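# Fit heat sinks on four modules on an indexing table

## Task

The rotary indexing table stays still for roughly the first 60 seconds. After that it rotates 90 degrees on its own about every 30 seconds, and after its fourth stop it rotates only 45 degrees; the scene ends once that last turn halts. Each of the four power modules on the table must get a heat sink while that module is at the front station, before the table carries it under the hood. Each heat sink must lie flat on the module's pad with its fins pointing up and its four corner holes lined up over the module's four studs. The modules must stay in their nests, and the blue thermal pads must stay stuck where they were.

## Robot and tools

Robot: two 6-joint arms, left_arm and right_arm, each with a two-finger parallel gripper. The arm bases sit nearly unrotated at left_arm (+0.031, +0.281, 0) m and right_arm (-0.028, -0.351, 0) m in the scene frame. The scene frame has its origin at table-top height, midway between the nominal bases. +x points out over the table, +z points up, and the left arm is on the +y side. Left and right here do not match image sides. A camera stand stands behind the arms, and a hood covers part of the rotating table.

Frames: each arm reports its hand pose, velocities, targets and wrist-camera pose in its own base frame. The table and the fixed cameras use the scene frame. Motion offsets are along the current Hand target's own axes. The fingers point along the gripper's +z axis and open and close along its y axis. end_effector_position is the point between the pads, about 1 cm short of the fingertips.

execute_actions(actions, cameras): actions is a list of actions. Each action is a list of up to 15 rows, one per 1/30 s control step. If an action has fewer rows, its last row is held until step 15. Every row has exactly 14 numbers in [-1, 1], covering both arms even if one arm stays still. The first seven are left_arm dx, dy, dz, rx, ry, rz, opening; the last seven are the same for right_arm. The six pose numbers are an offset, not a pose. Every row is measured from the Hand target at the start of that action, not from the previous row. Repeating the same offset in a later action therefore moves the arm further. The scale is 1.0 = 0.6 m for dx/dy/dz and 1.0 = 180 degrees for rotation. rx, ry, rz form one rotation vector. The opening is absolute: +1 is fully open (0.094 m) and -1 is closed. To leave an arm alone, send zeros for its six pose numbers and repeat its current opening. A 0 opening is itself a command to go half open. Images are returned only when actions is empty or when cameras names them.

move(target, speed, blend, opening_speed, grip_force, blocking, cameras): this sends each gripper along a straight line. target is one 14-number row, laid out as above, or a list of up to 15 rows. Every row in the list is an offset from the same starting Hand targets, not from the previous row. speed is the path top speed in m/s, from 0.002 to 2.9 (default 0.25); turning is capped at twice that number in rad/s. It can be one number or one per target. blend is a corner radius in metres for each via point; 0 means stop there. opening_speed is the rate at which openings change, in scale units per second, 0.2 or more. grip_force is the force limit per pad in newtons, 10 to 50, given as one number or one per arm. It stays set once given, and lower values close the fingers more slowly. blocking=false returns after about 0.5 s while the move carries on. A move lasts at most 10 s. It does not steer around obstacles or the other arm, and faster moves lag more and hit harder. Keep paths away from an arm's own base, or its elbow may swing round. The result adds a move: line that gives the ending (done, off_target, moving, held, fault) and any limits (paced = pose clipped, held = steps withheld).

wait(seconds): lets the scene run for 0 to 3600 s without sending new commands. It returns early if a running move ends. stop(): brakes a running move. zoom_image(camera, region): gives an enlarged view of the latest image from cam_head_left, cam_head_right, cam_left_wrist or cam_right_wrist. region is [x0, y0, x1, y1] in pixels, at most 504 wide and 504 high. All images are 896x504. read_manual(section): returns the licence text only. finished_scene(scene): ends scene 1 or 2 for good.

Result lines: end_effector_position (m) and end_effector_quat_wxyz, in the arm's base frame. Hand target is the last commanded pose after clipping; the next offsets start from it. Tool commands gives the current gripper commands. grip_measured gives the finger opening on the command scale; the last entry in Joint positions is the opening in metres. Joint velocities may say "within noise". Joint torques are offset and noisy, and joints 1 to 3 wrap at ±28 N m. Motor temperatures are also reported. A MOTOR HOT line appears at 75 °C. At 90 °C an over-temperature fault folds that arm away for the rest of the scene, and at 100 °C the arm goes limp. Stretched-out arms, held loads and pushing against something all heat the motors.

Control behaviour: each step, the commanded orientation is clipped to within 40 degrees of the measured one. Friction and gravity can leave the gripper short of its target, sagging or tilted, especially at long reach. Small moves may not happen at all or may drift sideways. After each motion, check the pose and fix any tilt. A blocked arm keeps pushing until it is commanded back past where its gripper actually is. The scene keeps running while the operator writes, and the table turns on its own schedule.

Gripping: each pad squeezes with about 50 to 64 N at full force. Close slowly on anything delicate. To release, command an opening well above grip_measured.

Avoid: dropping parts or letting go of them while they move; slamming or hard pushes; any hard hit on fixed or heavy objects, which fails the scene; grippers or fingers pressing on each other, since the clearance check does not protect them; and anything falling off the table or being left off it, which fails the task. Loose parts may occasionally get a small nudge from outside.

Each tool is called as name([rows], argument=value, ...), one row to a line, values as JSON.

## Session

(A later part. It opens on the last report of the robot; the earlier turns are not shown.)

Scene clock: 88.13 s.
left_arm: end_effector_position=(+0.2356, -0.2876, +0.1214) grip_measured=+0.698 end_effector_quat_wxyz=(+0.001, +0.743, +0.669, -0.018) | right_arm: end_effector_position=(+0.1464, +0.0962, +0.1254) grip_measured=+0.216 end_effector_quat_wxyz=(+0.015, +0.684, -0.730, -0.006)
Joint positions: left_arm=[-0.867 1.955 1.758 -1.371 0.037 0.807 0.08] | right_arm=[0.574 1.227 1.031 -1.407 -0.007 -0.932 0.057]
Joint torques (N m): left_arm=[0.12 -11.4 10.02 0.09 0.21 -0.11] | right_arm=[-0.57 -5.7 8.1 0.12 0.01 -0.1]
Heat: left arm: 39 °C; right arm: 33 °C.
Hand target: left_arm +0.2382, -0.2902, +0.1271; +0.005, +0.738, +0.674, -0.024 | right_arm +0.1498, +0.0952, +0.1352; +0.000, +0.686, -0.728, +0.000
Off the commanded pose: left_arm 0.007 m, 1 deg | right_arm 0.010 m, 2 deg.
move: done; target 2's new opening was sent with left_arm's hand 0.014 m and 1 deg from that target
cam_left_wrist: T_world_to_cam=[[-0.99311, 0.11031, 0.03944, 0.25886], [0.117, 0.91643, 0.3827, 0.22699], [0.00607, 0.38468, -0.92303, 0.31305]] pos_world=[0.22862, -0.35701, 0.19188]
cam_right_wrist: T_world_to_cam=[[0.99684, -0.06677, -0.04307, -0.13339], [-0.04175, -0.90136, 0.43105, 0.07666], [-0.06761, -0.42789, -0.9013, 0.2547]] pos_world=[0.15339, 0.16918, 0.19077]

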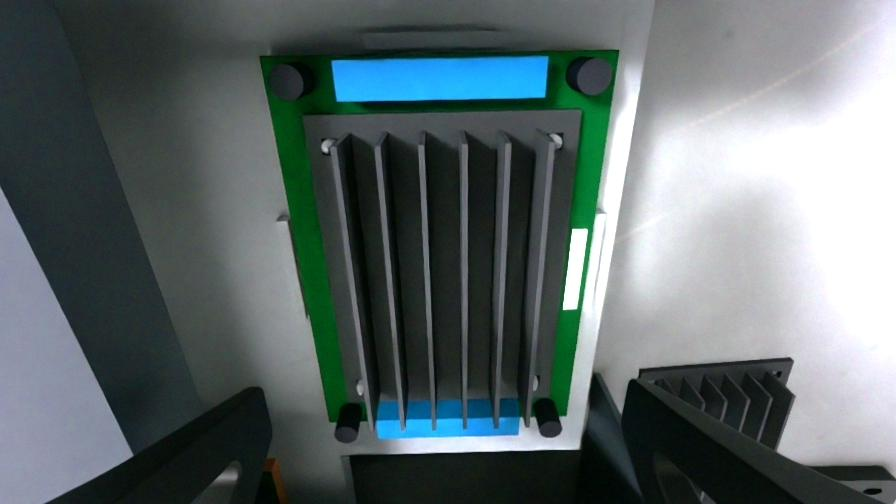

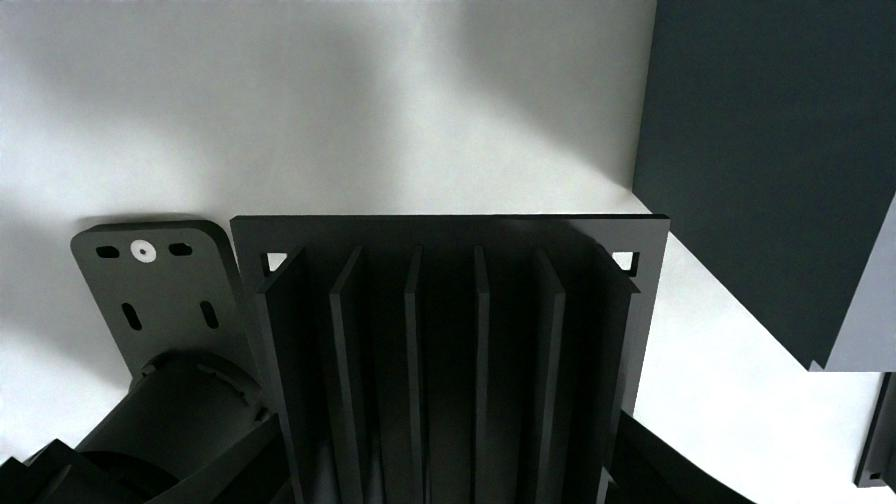

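move([
  [0.1022, -0.1572, -0.022, 0, 0, 0, 1.0, -0.2317, 0.0298, 0.092, 0, 0, 0, 0.12],
  [0.2315, -0.2565, 0.1505, -0.0088, 0.004, -0.0172, 1.0, -0.2317, 0.0298, 0.1978, 0, 0, 0, 0.12],
], speed=[0.3, 0.2], blend=0.02, cameras=["cam_left_wrist", "cam_right_wrist", "cam_head_left"])

Scene clock: 91.37 s.
left_arm: end_effector_position=(+0.1405, -0.2044, +0.1096) grip_measured=+0.998 end_effector_quat_wxyz=(+0.015, +0.739, +0.673, -0.021) | right_arm: end_effector_position=(+0.1271, +0.2073, +0.0736) grip_measured=+0.216 end_effector_quat_wxyz=(+0.031, +0.708, -0.705, -0.002)
Joint positions: left_arm=[-0.942 1.448 1.136 -1.224 0.038 0.723 0.094] | right_arm=[1.008 1.541 1.075 -1.165 -0.017 -0.568 0.057]
Joint torques (N m): left_arm=[-0.65 -8.58 4.83 0.19 0.1 -0.29] | right_arm=[-0.55 -9.29 5.55 0.05 -0.04 -0.09]
Heat: left arm: 39 °C; right arm: 34 °C.
Hand target: left_arm +0.1338, -0.1968, +0.1091; +0.007, +0.733, +0.680, -0.020 (not the last commanded pose) | right_arm +0.1264, +0.2032, +0.0787; +0.029, +0.711, -0.703, -0.003 (not the last commanded pose)
Off the commanded pose: left_arm 0.108 m, 4 deg | right_arm 0.065 m, 5 deg.
move: held (right_arm; a check stopped the path), off_target (left_arm; braked when a check withheld steps of right_arm); path passed 1 of 2 targets; limits=held
pose unreachable (right arm): on one or more control steps of this call, first in action 0 (counted from 0), this arm could not follow its commanded pose, so it was not sent that pose on those steps. It may still have moved: this result reports where it is.
cause: moving toward the commanded pose would bring a part of the arm too close to another arm (this arm's wrist (the part past joint 4) and the left arm's wrist camera, along the way the arms are being sent, or toward where that arm still pushes).
cam_left_wrist: T_world_to_cam=[[-0.99463, 0.10123, 0.02152, 0.15599], [0.10213, 0.92648, 0.36223, 0.17273], [0.01673, 0.36248, -0.93184, 0.26571]] pos_world=[0.13307, -0.27214, 0.18167]
cam_right_wrist: T_world_to_cam=[[0.99818, 0.00171, -0.06034, -0.12207], [0.02909, -0.88945, 0.45611, 0.18501], [-0.05289, -0.45704, -0.88787, 0.2574]] pos_world=[0.13007, 0.2824, 0.13679]
Images, in order (width x height): cam_head_left 896x504, cam_left_wrist 896x504, cam_right_wrist 896x504.

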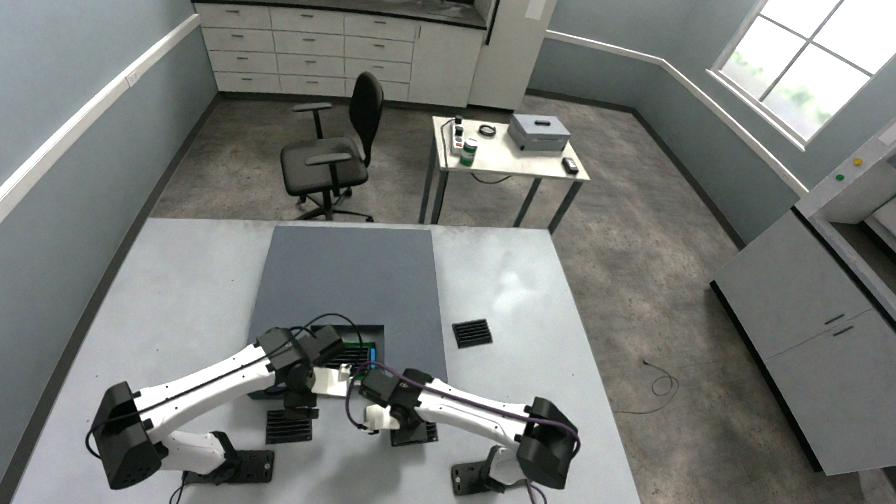

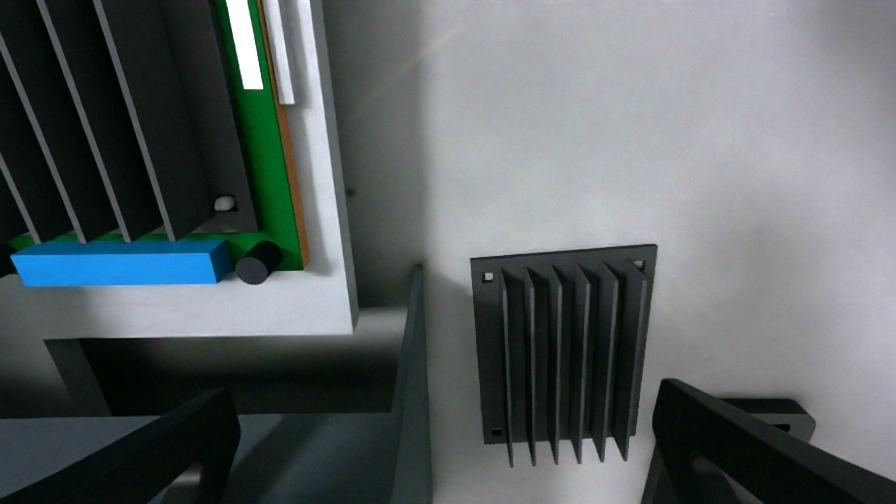

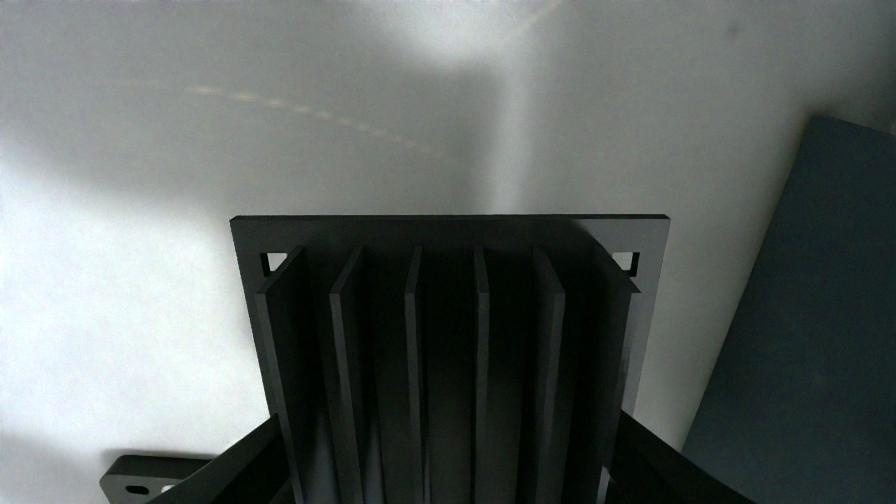

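move(target=[0.0958, -0.074, 0.1195, -0.0061, 0.0029, -0.0167, 1.0, 0, 0, 0, 0, 0, 0, 0.12], speed=0.2, cameras=["cam_left_wrist", "cam_head_left"])

Scene clock: 93.60 s.
left_arm: end_effector_position=(+0.1384, -0.2154, +0.0836) grip_measured=+0.998 end_effector_quat_wxyz=(+0.181, +0.732, +0.656, -0.034) | right_arm: end_effector_position=(+0.1271, +0.2072, +0.0736) grip_measured=+0.216 end_effector_quat_wxyz=(+0.031, +0.708, -0.705, -0.002)
Joint positions: left_arm=[-0.991 1.172 0.764 -0.793 0.013 0.686 0.094] | right_arm=[1.008 1.541 1.075 -1.166 -0.017 -0.568 0.057]
Joint torques (N m): left_arm=[0.13 -0.5 0.27 -1.39 -0.01 -0.91] | right_arm=[-0.61 -9.29 5.61 0.07 -0.05 -0.1]
Heat: left arm: 39 °C; right arm: 34 °C.
Hand target: left_arm +0.0925, -0.1390, +0.0360; +0.010, +0.715, +0.699, -0.011 | right_arm +0.1264, +0.2032, +0.0787; +0.029, +0.710, -0.703, -0.003
Off the commanded pose: left_arm 0.101 m, 20 deg | right_arm 0.006 m, 0 deg.
move: off_target (left_arm)
cam_left_wrist: T_world_to_cam=[[-0.97486, 0.08405, -0.20636, 0.16825], [0.05965, 0.99077, 0.12173, 0.23237], [0.21469, 0.10636, -0.97087, 0.16616]] pos_world=[0.11449, -0.26204, 0.16775]
Images, in order (width x height): cam_head_left 896x504, cam_left_wrist 896x504.

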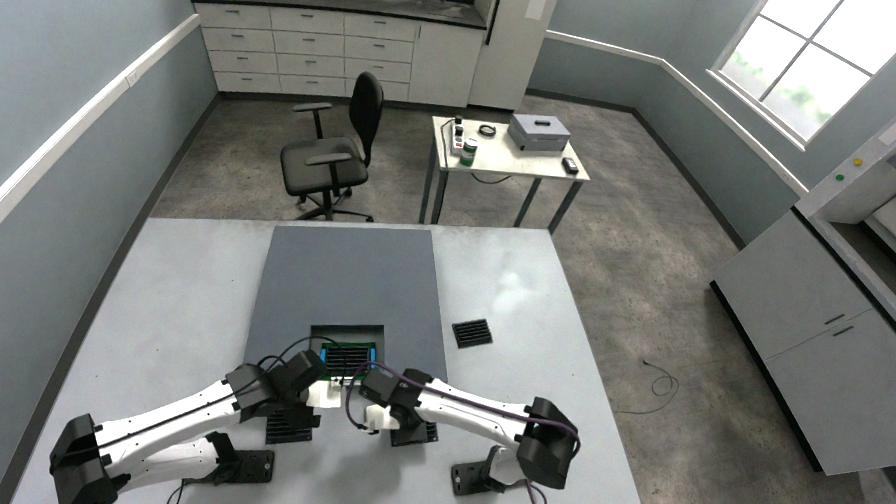

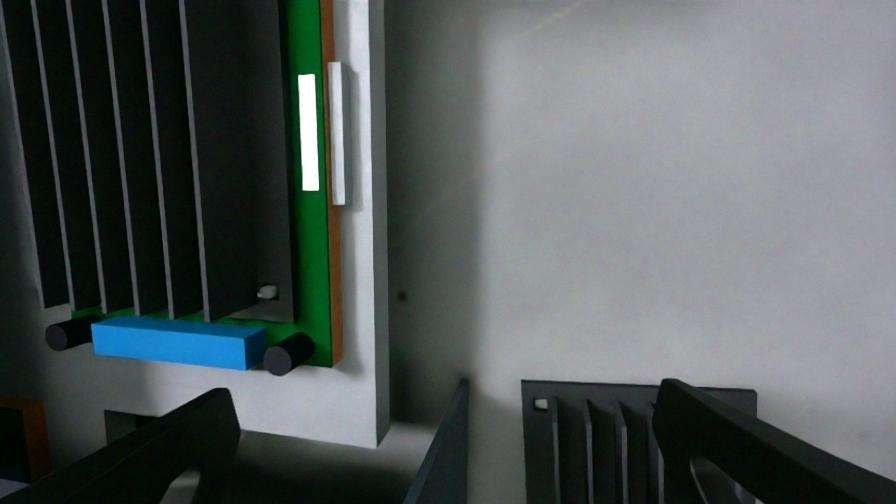

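move([
  [-0.1303, 0.0792, -0.153, 0, 0, 0, 1.0, 0, 0, 0, 0, 0, 0, 0.12],
  [-0.105, 0.0115, -0.157, 0, 0, 0, 1.0, 0, 0, 0, 0, 0, 0, 0.12],
  [-0.0017, 0.0, -0.05, 0, 0, 0, 1.0, 0, 0, 0, 0, 0, 0, 0.12],
], speed=[0.25, 0.25, 0.2], blend=0.02, cameras=["cam_left_wrist", "cam_head_left"])

Scene clock: 96.10 s.
left_arm: end_effector_position=(+0.1156, -0.2073, +0.1019) grip_measured=+0.998 end_effector_quat_wxyz=(+0.143, +0.734, +0.662, -0.054) | right_arm: end_effector_position=(+0.1271, +0.2072, +0.0736) grip_measured=+0.216 end_effector_quat_wxyz=(+0.031, +0.708, -0.705, -0.002)
Joint positions: left_arm=[-1.023 1.148 0.845 -0.966 0.053 0.641 0.094] | right_arm=[1.008 1.541 1.075 -1.166 -0.017 -0.568 0.057]
Joint torques (N m): left_arm=[1.7 -1.26 1.5 -1.1 -0.32 -0.49] | right_arm=[-0.61 -9.26 5.48 0.07 -0.08 -0.11]
Heat: left arm: 39 °C; right arm: 34 °C.
Hand target: left_arm +0.0925, -0.1391, +0.0661; +0.010, +0.715, +0.699, -0.011 | right_arm +0.1264, +0.2032, +0.0787; +0.029, +0.710, -0.703, -0.003
Off the commanded pose: left_arm 0.080 m, 17 deg | right_arm 0.006 m, 0 deg.
move: off_target (left_arm)
cam_left_wrist: T_world_to_cam=[[-0.98807, 0.09223, -0.12331, 0.1438], [0.07376, 0.98642, 0.14675, 0.21846], [0.13517, 0.1359, -0.98146, 0.20434]] pos_world=[0.09835, -0.25653, 0.18622]
Images, in order (width x height): cam_head_left 896x504, cam_left_wrist 896x504.

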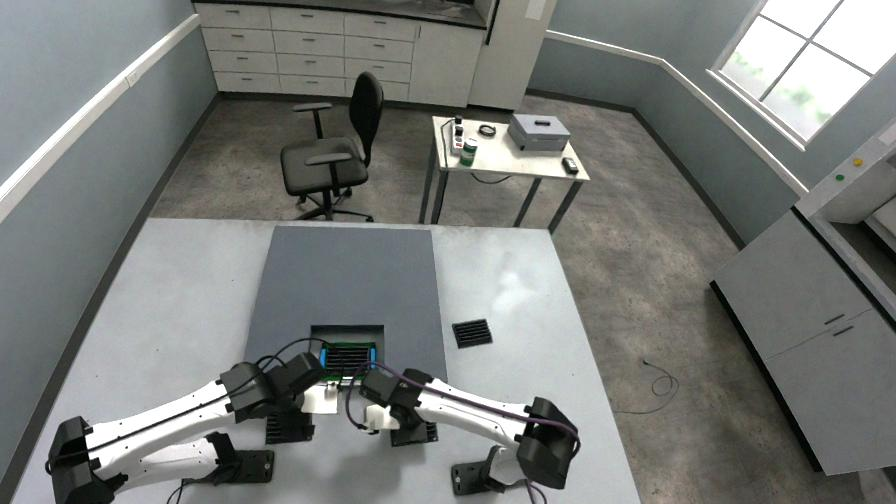

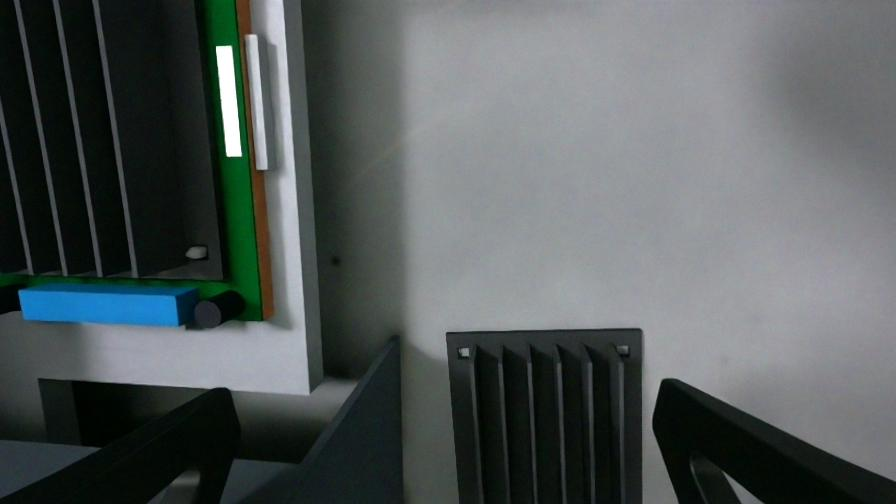

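move([
  [-0.117, 0.0408, -0.1365, 0, 0, 0, 0.5, 0.1745, -0.0298, -0.0638, 0.0144, -0.0116, 0.0222, 0.12],
  [-0.0037, 0.0032, -0.1232, 0, 0, 0, 0.5, 0.1745, -0.0298, -0.0638, 0.0144, -0.0116, 0.0222, 0.12],
  [0.0012, 0.0017, 0.04, 0, 0, 0, 0.5, 0.1745, -0.0298, -0.0638, 0.0144, -0.0116, 0.0222, 0.12],
], speed=[0.2, 0.25, 0.2], blend=[0, 0.02, 0], cameras=["cam_left_wrist", "cam_head_left", "cam_right_wrist"])

Scene clock: 101.20 s.
left_arm: end_effector_position=(+0.0912, -0.1414, +0.0475) grip_measured=+0.503 end_effector_quat_wxyz=(+0.014, +0.713, +0.701, -0.017) | right_arm: end_effector_position=(+0.1481, +0.1032, +0.1155) grip_measured=+0.216 end_effector_quat_wxyz=(+0.005, +0.684, -0.730, -0.001)
Joint positions: left_arm=[-0.967 1.162 0.68 -1.055 0.029 0.62 0.071] | right_arm=[0.607 1.225 0.992 -1.347 -0.001 -0.899 0.057]
Joint torques (N m): left_arm=[0.09 -1.72 5.39 0.54 -0.07 0.12] | right_arm=[-0.58 -5.78 6.27 0.18 -0.03 -0.1]
Heat: left arm: 38 °C; right arm: 34 °C.
Hand target: left_arm +0.0935, -0.1390, +0.0420; +0.010, +0.715, +0.699, -0.011 | right_arm +0.1472, +0.1003, +0.1200; +0.000, +0.686, -0.728, +0.001
Off the commanded pose: left_arm 0.006 m, 1 deg | right_arm 0.005 m, 1 deg.
move: done
cam_left_wrist: T_world_to_cam=[[-0.9995, 0.02401, 0.02081, 0.09154], [0.02999, 0.92907, 0.36868, 0.14851], [-0.01049, 0.36912, -0.92932, 0.18909]] pos_world=[0.08902, -0.20997, 0.11906]
cam_right_wrist: T_world_to_cam=[[0.99757, -0.06612, -0.02217, -0.13755], [-0.05049, -0.90404, 0.42446, 0.08964], [-0.04811, -0.42231, -0.90517, 0.24586]] pos_world=[0.15357, 0.17577, 0.18145]
Images, in order (width x height): cam_head_left 896x504, cam_left_wrist 896x504, cam_right_wrist 896x504.

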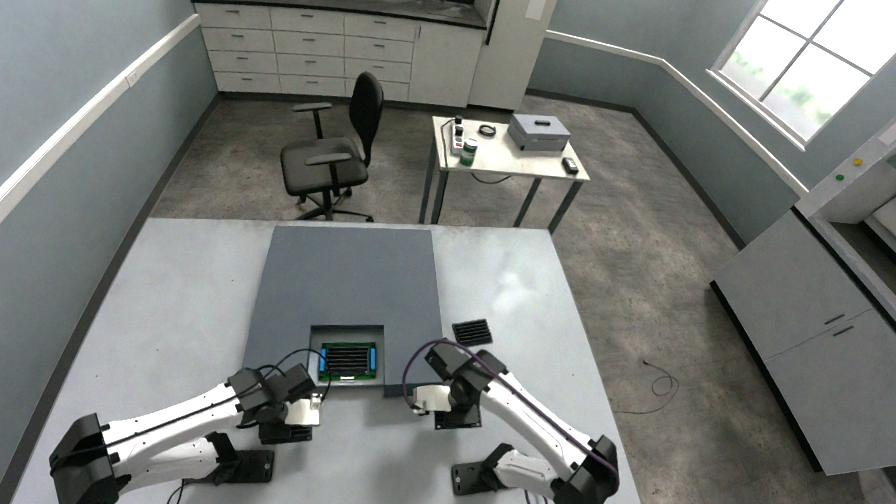

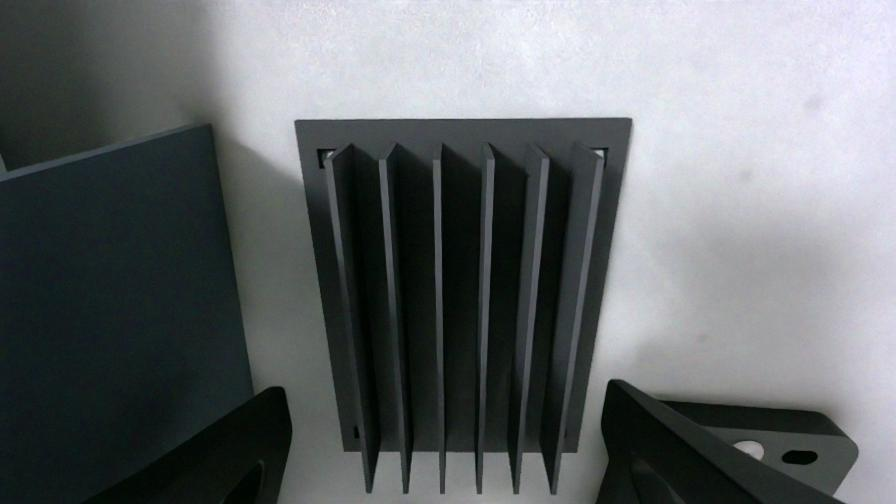

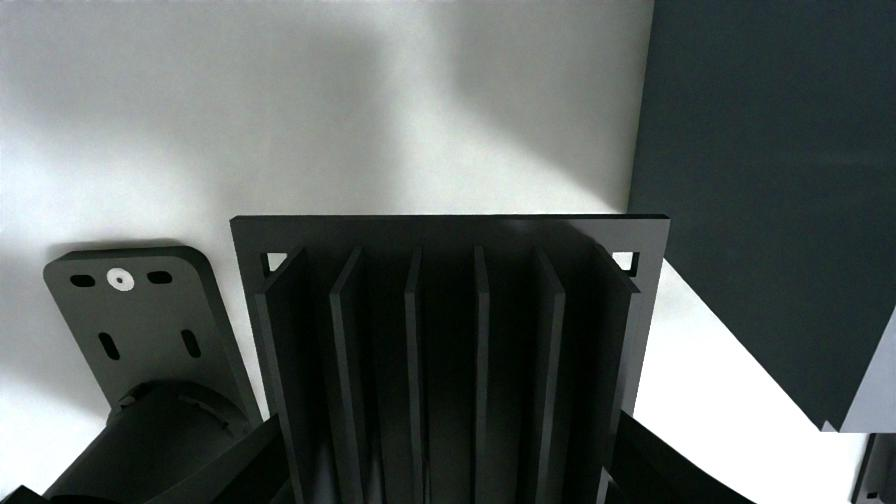

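move([
  [-0.0035, -0.0105, 0.051, 0, 0, 0.006, 0.5, 0, 0, 0, 0, 0, 0, 0.12],
  [-0.0035, -0.0105, 0.051, 0, 0, 0.006, 0.12, 0, 0, 0, 0, 0, 0, 0.12],
  [-0.0122, -0.0092, -0.1798, 0, 0, 0.006, 0.12, 0, 0, 0, 0, 0, 0, 0.12],
  [-0.2568, 0.2417, -0.1762, 0, 0, 0.029, 0.12, 0, 0, 0, 0, 0, 0, 0.12],
  [-0.2552, 0.2417, -0.1212, 0, 0, 0.029, 0.12, 0, 0, 0, 0, 0, 0, 0.12],
], speed=[0.12, 0.12, 0.25, 0.3, 0.2], blend=[0, 0, 0.02, 0.02, 0], opening_speed=1.5, cameras=["cam_left_wrist", "cam_head_left", "cam_head_right"])

Scene clock: 106.83 s.
left_arm: end_effector_position=(+0.2253, -0.2865, +0.1146) grip_measured=+0.192 end_effector_quat_wxyz=(-0.004, +0.743, +0.669, -0.014) | right_arm: end_effector_position=(+0.1481, +0.1032, +0.1155) grip_measured=+0.216 end_effector_quat_wxyz=(+0.005, +0.684, -0.730, -0.001)
Joint positions: left_arm=[-0.891 1.935 1.704 -1.347 0.028 0.786 0.056] | right_arm=[0.607 1.225 0.992 -1.347 -0.001 -0.899 0.057]
Joint torques (N m): left_arm=[-0.06 -10.21 10.84 0.27 -0.02 0.13] | right_arm=[-0.62 -5.76 6.27 0.16 -0.01 -0.1]
Heat: left arm: 37 °C; right arm: 34 °C.
Hand target: left_arm +0.2351, -0.2932, +0.1191; +0.010, +0.746, +0.666, -0.010 | right_arm +0.1472, +0.1003, +0.1200; +0.000, +0.686, -0.728, +0.001
Off the commanded pose: left_arm 0.013 m, 2 deg | right_arm 0.005 m, 1 deg.
move: off_target (left_arm); blend cut to 0.0165 m at target 4
cam_left_wrist: T_world_to_cam=[[-0.99289, 0.11162, 0.04146, 0.24886], [0.1189, 0.9108, 0.39536, 0.22626], [0.00637, 0.39747, -0.91759, 0.30944]] pos_world=[0.21822, -0.35685, 0.18417]
Images, in order (width x height): cam_head_left 896x504, cam_head_right 896x504, cam_left_wrist 896x504.

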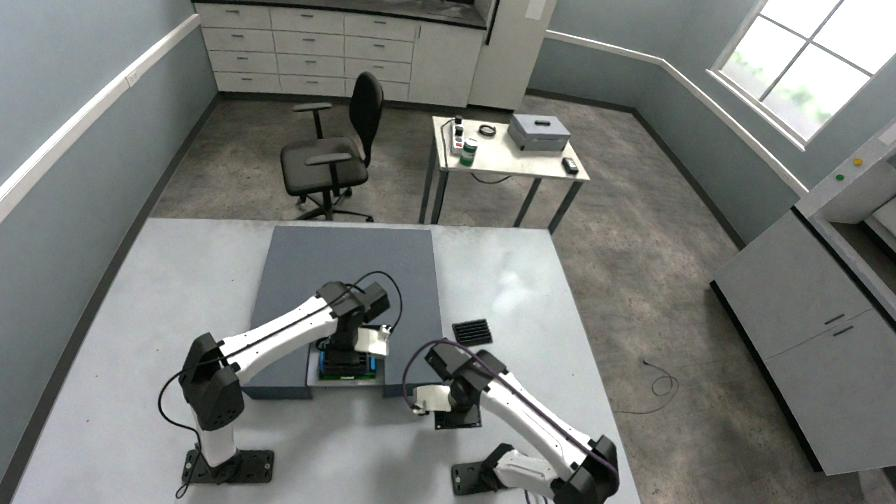

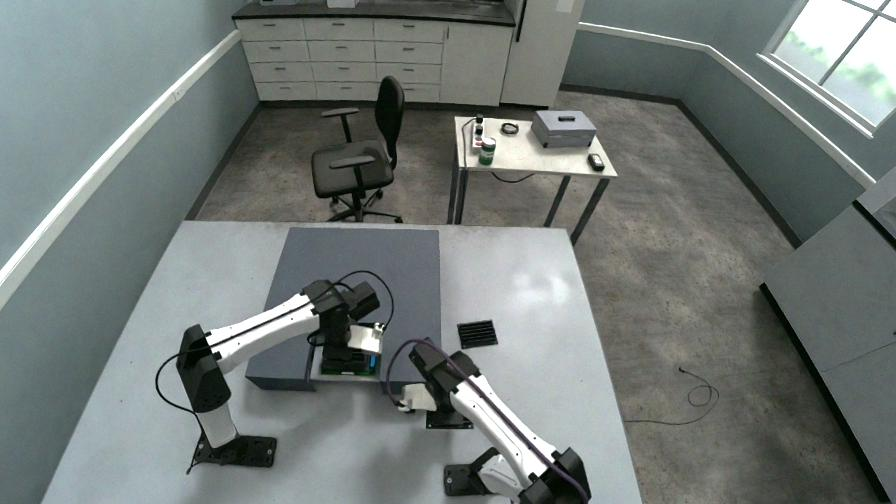

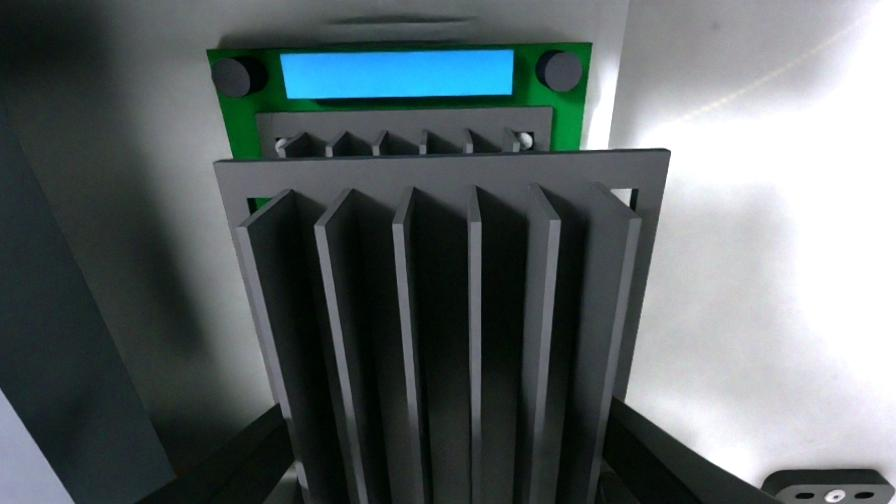

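move([
  [-0.0066, 0.0192, 0.0002, -0.0068, -0.0067, 0.0039, 0.12, -0.1722, 0.044, 0.1, 0, 0, 0, 0.12],
  [-0.0066, 0.0192, 0.0002, -0.0068, -0.0067, 0.0039, 0.12, -0.1722, 0.044, 0.1742, 0, 0, 0, 0.12],
  [-0.0066, 0.0192, 0.0002, -0.0068, -0.0067, 0.0039, 0.12, -0.1722, 0.044, 0.1742, 0, 0, 0, 0.6],
  [-0.0066, 0.0192, 0.0002, -0.0068, -0.0067, 0.0039, 0.12, -0.1722, 0.044, 0, 0, 0, 0, 0.6],
  [-0.0066, 0.0192, 0.0002, -0.0068, -0.0067, 0.0039, 0.12, 0, 0, 0, 0, 0, 0, 0.6],
], speed=[0.25, 0.1, 0.1, 0.2, 0.3], blend=[0.01, 0, 0, 0.02, 0], opening_speed=2.0, cameras=["cam_left_wrist", "cam_head_left", "cam_right_wrist"])

Scene clock: 112.53 s.
left_arm: end_effector_position=(+0.2347, -0.2904, +0.1160) grip_measured=+0.192 end_effector_quat_wxyz=(+0.008, +0.748, +0.664, -0.014) | right_arm: end_effector_position=(+0.1511, +0.1044, +0.1204) grip_measured=+0.597 end_effector_quat_wxyz=(-0.004, +0.683, -0.730, +0.002)
Joint positions: left_arm=[-0.878 1.946 1.725 -1.332 0.028 0.812 0.056] | right_arm=[0.607 1.221 1.008 -1.35 0.002 -0.898 0.075]
Joint torques (N m): left_arm=[0.08 -10.07 10.8 0.47 -0.02 0.12] | right_arm=[-0.5 -5.3 5 0.24 -0.08 -0.08]
Heat: left arm: 37 °C; right arm: 34 °C.
Hand target: left_arm +0.2462, -0.2985, +0.1192; +0.026, +0.750, +0.661, -0.011 | right_arm +0.1472, +0.1003, +0.1200; +0.000, +0.686, -0.728, +0.001
Off the commanded pose: left_arm 0.014 m, 2 deg | right_arm 0.006 m, 1 deg.
move: off_target (left_arm)
cam_left_wrist: T_world_to_cam=[[-0.99183, 0.12549, 0.02297, 0.2645], [0.12478, 0.91681, 0.37933, 0.23035], [0.02654, 0.37909, -0.92498, 0.30305]] pos_world=[0.22555, -0.35927, 0.18686]
cam_right_wrist: T_world_to_cam=[[0.99773, -0.06711, -0.00631, -0.14218], [-0.05837, -0.907, 0.41705, 0.09127], [-0.03371, -0.41574, -0.90886, 0.24854]] pos_world=[0.15556, 0.17657, 0.18693]
Images, in order (width x height): cam_head_left 896x504, cam_left_wrist 896x504, cam_right_wrist 896x504.

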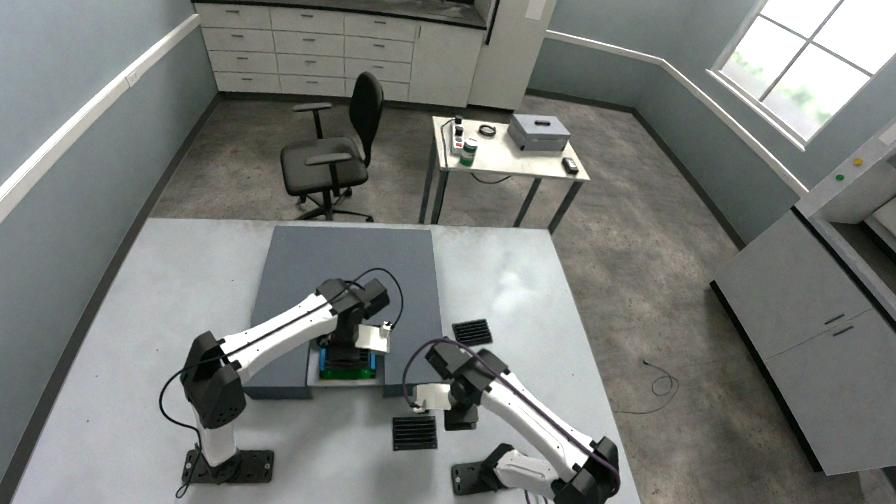

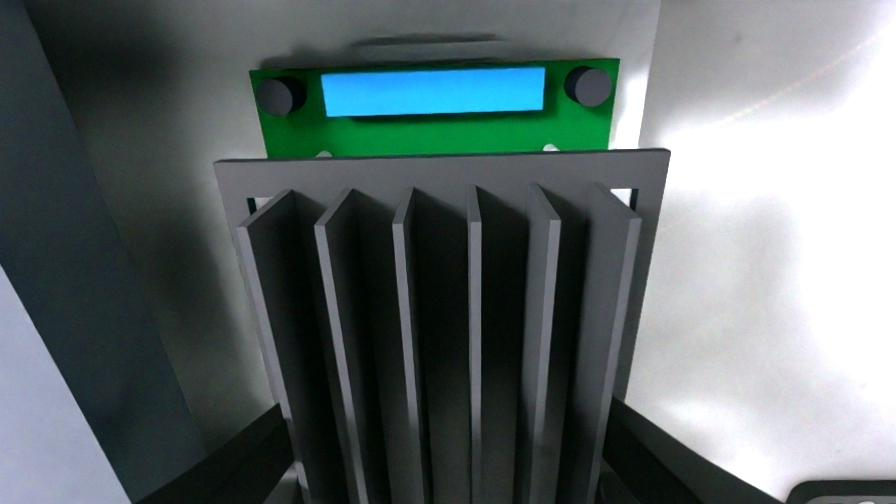

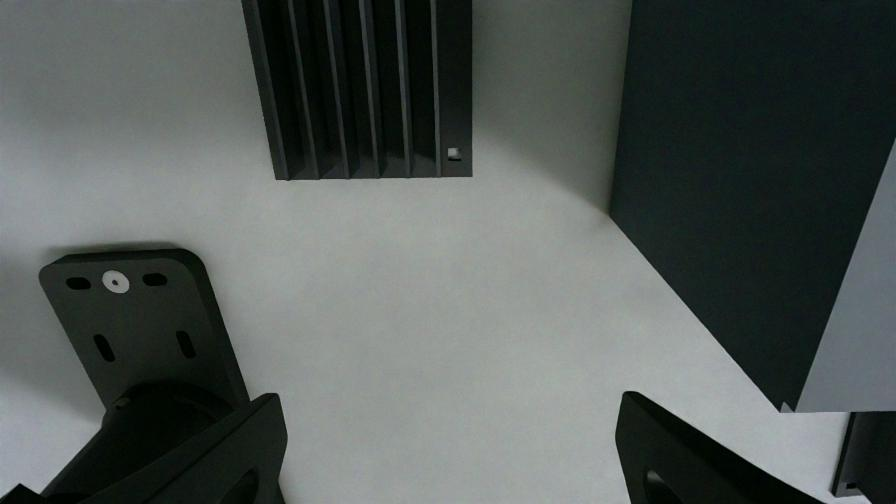

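zoom_image(camera="cam_left_wrist", region=[200, 40, 420, 220])

zoom_image(camera="cam_left_wrist", region=[480, 40, 700, 220])

Scaled by 2.291 from the camera's image (finer frame: 1280x720).

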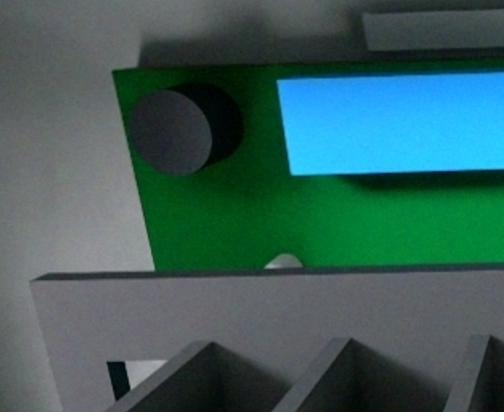

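Scaled by 2.291 from the camera's image (finer frame: 1280x720).

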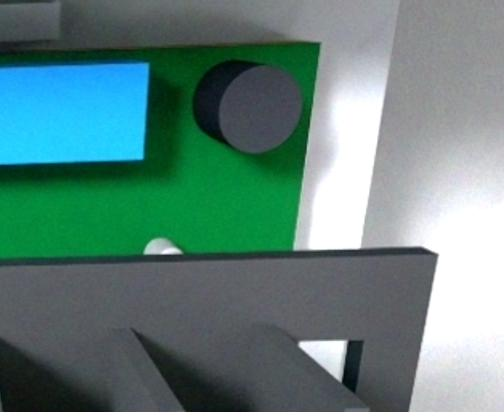

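move(target=[0.0218, -0.016, 0.078, 0.0066, 0.0061, 0, 0.12, 0, 0, 0, 0, 0, 0, 0.6], speed=0.12, cameras=["cam_left_wrist"])

zoom_image(camera="cam_left_wrist", region=[140, 10, 360, 220])

zoom_image(camera="cam_left_wrist", region=[540, 10, 760, 220])

Scene clock: 115.30 s.
left_arm: end_effector_position=(+0.2316, -0.2841, +0.0762) grip_measured=+0.192 end_effector_quat_wxyz=(-0.001, +0.750, +0.662, -0.014) | right_arm: end_effector_position=(+0.1511, +0.1044, +0.1204) grip_measured=+0.597 end_effector_quat_wxyz=(-0.004, +0.684, -0.730, +0.002)
Joint positions: left_arm=[-0.873 1.946 1.567 -1.192 0.028 0.822 0.056] | right_arm=[0.607 1.221 1.008 -1.35 0.002 -0.899 0.075]
Joint torques (N m): left_arm=[0.09 -11.28 5.81 0.68 -0.01 0.06] | right_arm=[-0.61 -5.34 4.93 0.25 -0.06 -0.1]
Heat: left arm: 37 °C; right arm: 34 °C.
Hand target: left_arm +0.2390, -0.2867, +0.0715; +0.011, +0.750, +0.661, -0.011 | right_arm +0.1472, +0.1003, +0.1200; +0.000, +0.686, -0.728, +0.001
Off the commanded pose: left_arm 0.009 m, 1 deg | right_arm 0.006 m, 1 deg.
move: done
cam_left_wrist: T_world_to_cam=[[-0.99076, 0.13079, 0.03584, 0.26186], [0.13436, 0.91082, 0.39033, 0.23525], [0.01841, 0.39154, -0.91998, 0.26889]] pos_world=[0.22289, -0.3538, 0.14616]

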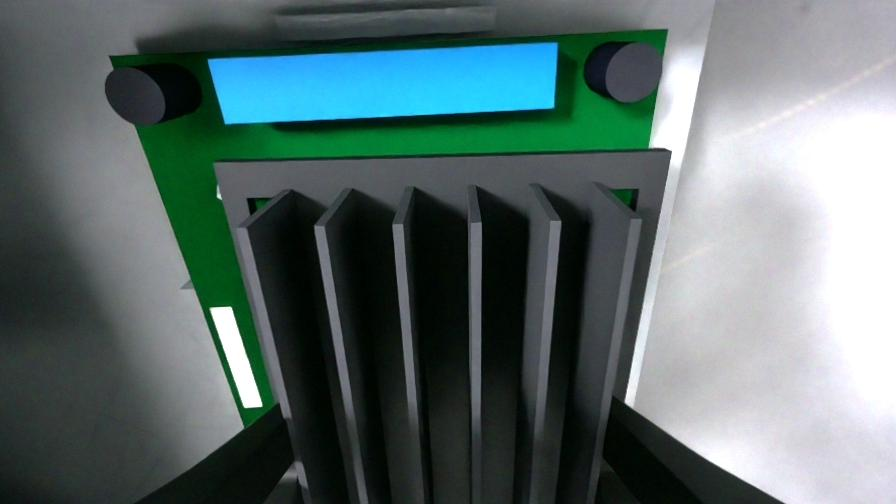

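Scaled by 2.291 from the camera's image (finer frame: 1280x720).

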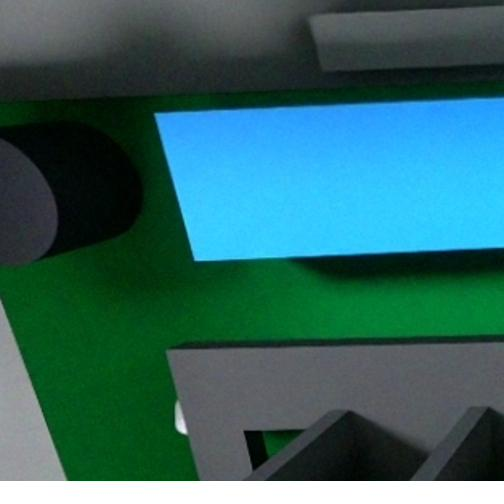

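Scaled by 2.291 from the camera's image (finer frame: 1280x720).

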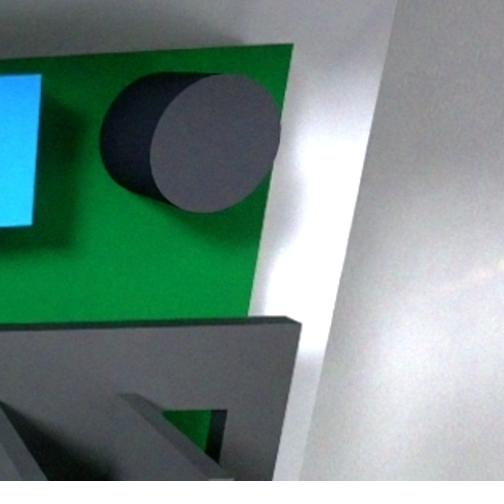

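move(target=[-0.0062, 0.0137, -0.0227, -0.0156, -0.0144, -0.0044, 0.12, 0, 0, 0, 0, 0, 0, 0.6], speed=0.1, cameras=["cam_left_wrist"])

zoom_image(camera="cam_left_wrist", region=[140, 10, 360, 220])

zoom_image(camera="cam_left_wrist", region=[540, 10, 760, 220])

Scene clock: 117.70 s.
left_arm: end_effector_position=(+0.2339, -0.2848, +0.0762) grip_measured=+0.192 end_effector_quat_wxyz=(+0.003, +0.749, +0.663, -0.015) | right_arm: end_effector_position=(+0.1511, +0.1044, +0.1204) grip_measured=+0.597 end_effector_quat_wxyz=(-0.004, +0.684, -0.730, +0.002)
Joint positions: left_arm=[-0.87 1.946 1.567 -1.184 0.029 0.823 0.056] | right_arm=[0.607 1.221 1.008 -1.35 0.002 -0.899 0.075]
Joint torques (N m): left_arm=[0.49 -15.28 5.76 0.89 -0.02 -0.03] | right_arm=[-0.58 -5.34 5.01 0.25 -0.05 -0.09]
Heat: left arm: 38 °C; right arm: 34 °C.
Hand target: left_arm +0.2467, -0.2911, +0.0853; +0.045, +0.745, +0.666, -0.011 | right_arm +0.1472, +0.1003, +0.1200; +0.000, +0.686, -0.728, +0.001
Off the commanded pose: left_arm 0.017 m, 5 deg | right_arm 0.006 m, 1 deg.
move: off_target (left_arm)
cam_left_wrist: T_world_to_cam=[[-0.99131, 0.12796, 0.03044, 0.26386], [0.12977, 0.91383, 0.38482, 0.23798], [0.02143, 0.38542, -0.92249, 0.26685]] pos_world=[0.22497, -0.35408, 0.14656]

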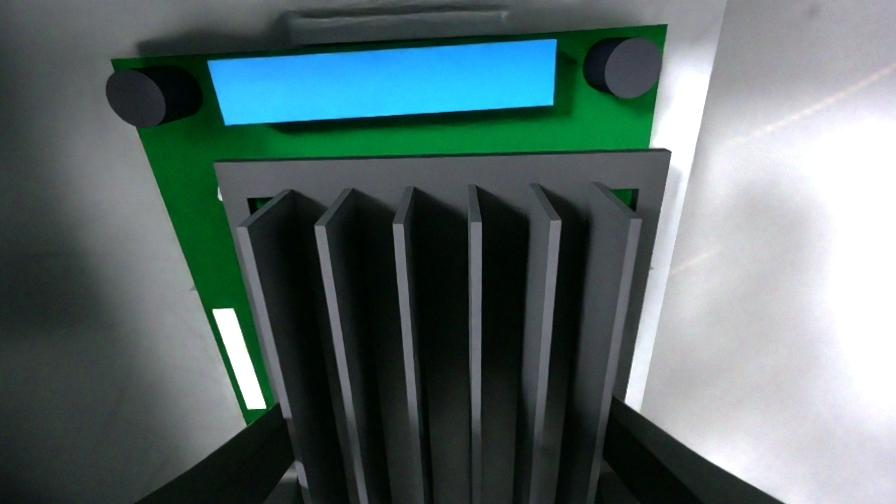

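Scaled by 2.291 from the camera's image (finer frame: 1280x720).

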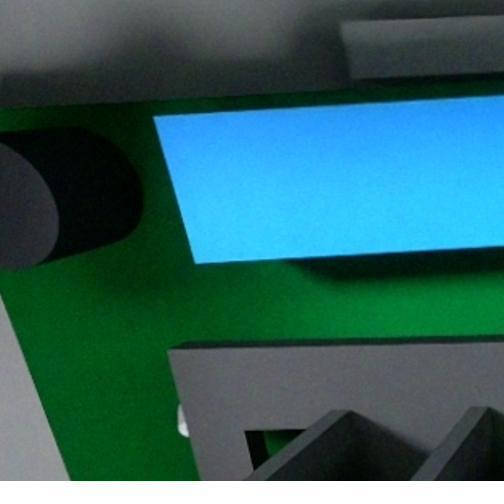

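Scaled by 2.291 from the camera's image (finer frame: 1280x720).

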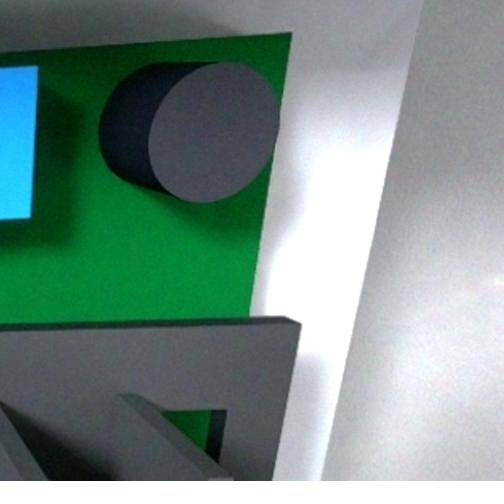

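move(target=[-0.0167, 0.0182, -0.0118, -0.0038, -0.0036, -0.012, 0.12, 0, 0, 0, 0, 0, 0, 0.6], speed=0.15, cameras=["cam_left_wrist"])

zoom_image(camera="cam_left_wrist", region=[140, 10, 360, 220])

zoom_image(camera="cam_left_wrist", region=[540, 10, 760, 220])

Scene clock: 120.23 s.
left_arm: end_effector_position=(+0.2439, -0.2925, +0.0839) grip_measured=+0.192 end_effector_quat_wxyz=(+0.026, +0.738, +0.674, -0.016) | right_arm: end_effector_position=(+0.1511, +0.1044, +0.1204) grip_measured=+0.597 end_effector_quat_wxyz=(-0.004, +0.684, -0.730, +0.002)
Joint positions: left_arm=[-0.862 1.946 1.596 -1.167 0.031 0.799 0.056] | right_arm=[0.607 1.221 1.008 -1.35 0.002 -0.899 0.075]
Joint torques (N m): left_arm=[-0.01 -12 10.92 0.56 -0.03 -0.19] | right_arm=[-0.47 -5.31 5.07 0.25 -0.05 -0.11]
Heat: left arm: 38 °C; right arm: 34 °C.
Hand target: left_arm +0.2562, -0.3016, +0.0938; +0.053, +0.732, +0.680, -0.012 | right_arm +0.1472, +0.1003, +0.1200; +0.000, +0.686, -0.728, +0.001
Off the commanded pose: left_arm 0.018 m, 3 deg | right_arm 0.006 m, 1 deg.
move: off_target (left_arm)
cam_left_wrist: T_world_to_cam=[[-0.99531, 0.09671, -0.00117, 0.26905], [0.09001, 0.93067, 0.35462, 0.25799], [0.03538, 0.35286, -0.93501, 0.26494]] pos_world=[0.2352, -0.35961, 0.15654]

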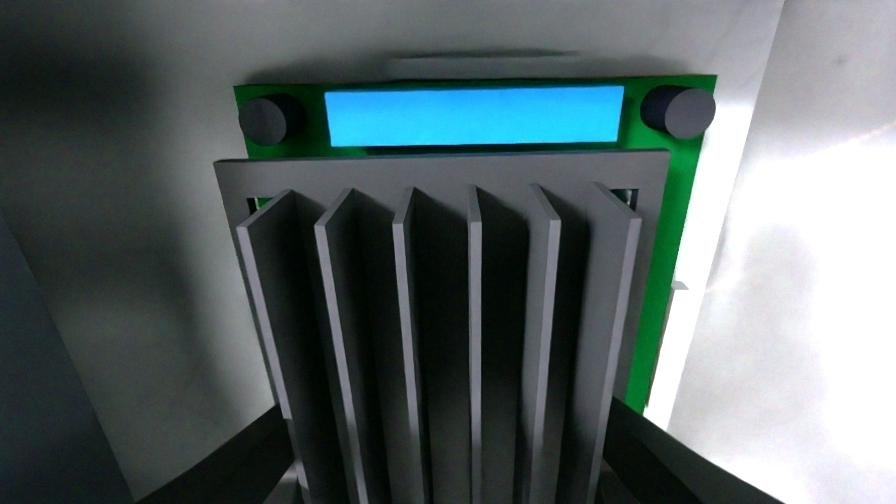

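Scaled by 2.291 from the camera's image (finer frame: 1280x720).

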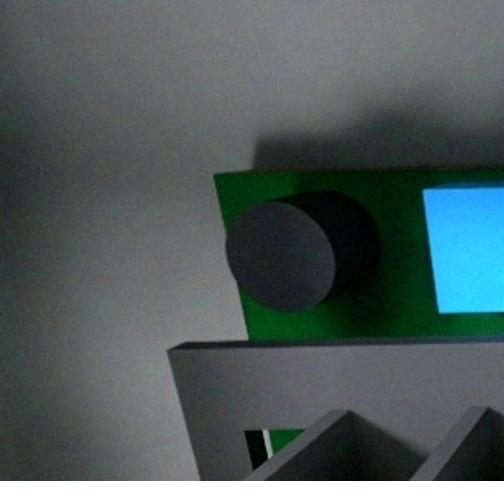

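Scaled by 2.291 from the camera's image (finer frame: 1280x720).

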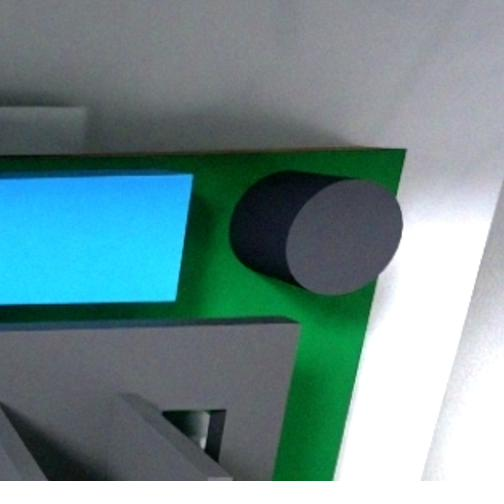

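move(target=[0.0202, -0.0357, 0.029, 0.0176, 0.0177, 0.005, 0.12, 0, 0, 0, 0, 0, 0, 0.6], speed=0.15, cameras=["cam_left_wrist"])

zoom_image(camera="cam_left_wrist", region=[140, 10, 360, 220])

zoom_image(camera="cam_left_wrist", region=[540, 10, 760, 220])

Scene clock: 122.93 s.
left_arm: end_effector_position=(+0.2371, -0.2899, +0.0776) grip_measured=+0.192 end_effector_quat_wxyz=(+0.015, +0.741, +0.672, -0.016) | right_arm: end_effector_position=(+0.1511, +0.1044, +0.1204) grip_measured=+0.597 end_effector_quat_wxyz=(-0.004, +0.684, -0.730, +0.002)
Joint positions: left_arm=[-0.871 1.946 1.572 -1.165 0.031 0.797 0.056] | right_arm=[0.607 1.221 1.008 -1.35 0.002 -0.899 0.075]
Joint torques (N m): left_arm=[-0.79 -11.71 5.82 0.45 -0.05 -0.16] | right_arm=[-0.58 -5.29 4.97 0.21 -0.06 -0.09]
Heat: left arm: 38 °C; right arm: 34 °C.
Hand target: left_arm +0.2367, -0.2898, +0.0741; +0.014, +0.738, +0.674, -0.010 | right_arm +0.1472, +0.1003, +0.1200; +0.000, +0.686, -0.728, +0.001
Off the commanded pose: left_arm 0.004 m, 1 deg | right_arm 0.006 m, 1 deg.
move: done
cam_left_wrist: T_world_to_cam=[[-0.99448, 0.10383, 0.01515, 0.26271], [0.10207, 0.92377, 0.36908, 0.25243], [0.02433, 0.36859, -0.92927, 0.26505]] pos_world=[0.22904, -0.35816, 0.14916]

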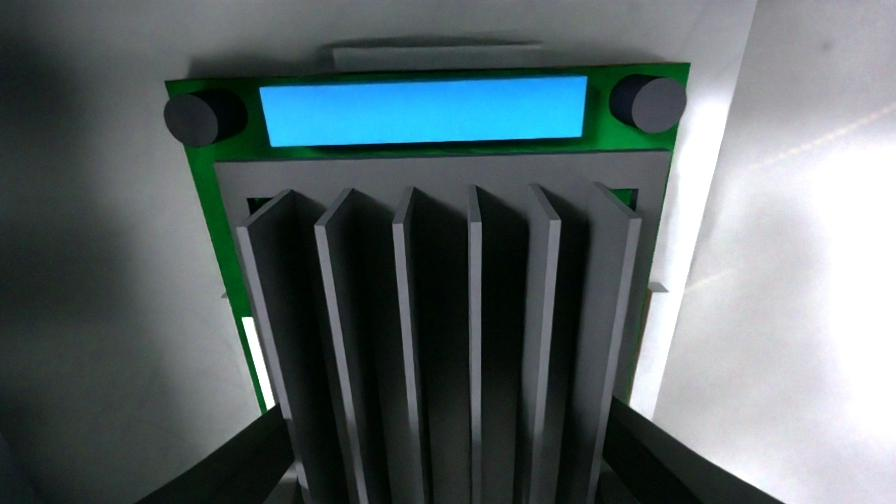

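Scaled by 2.291 from the camera's image (finer frame: 1280x720).

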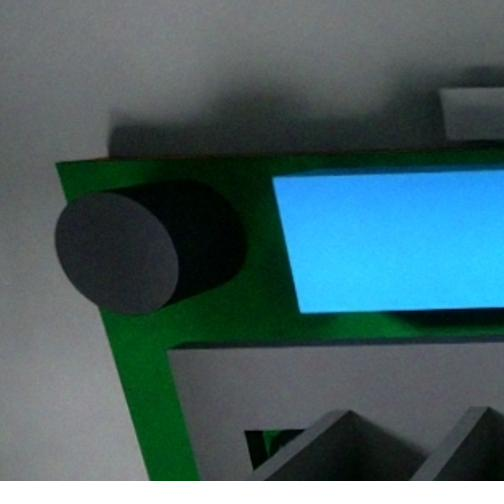

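Scaled by 2.291 from the camera's image (finer frame: 1280x720).

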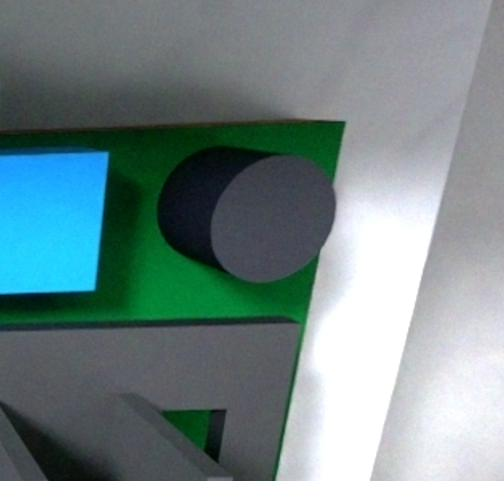

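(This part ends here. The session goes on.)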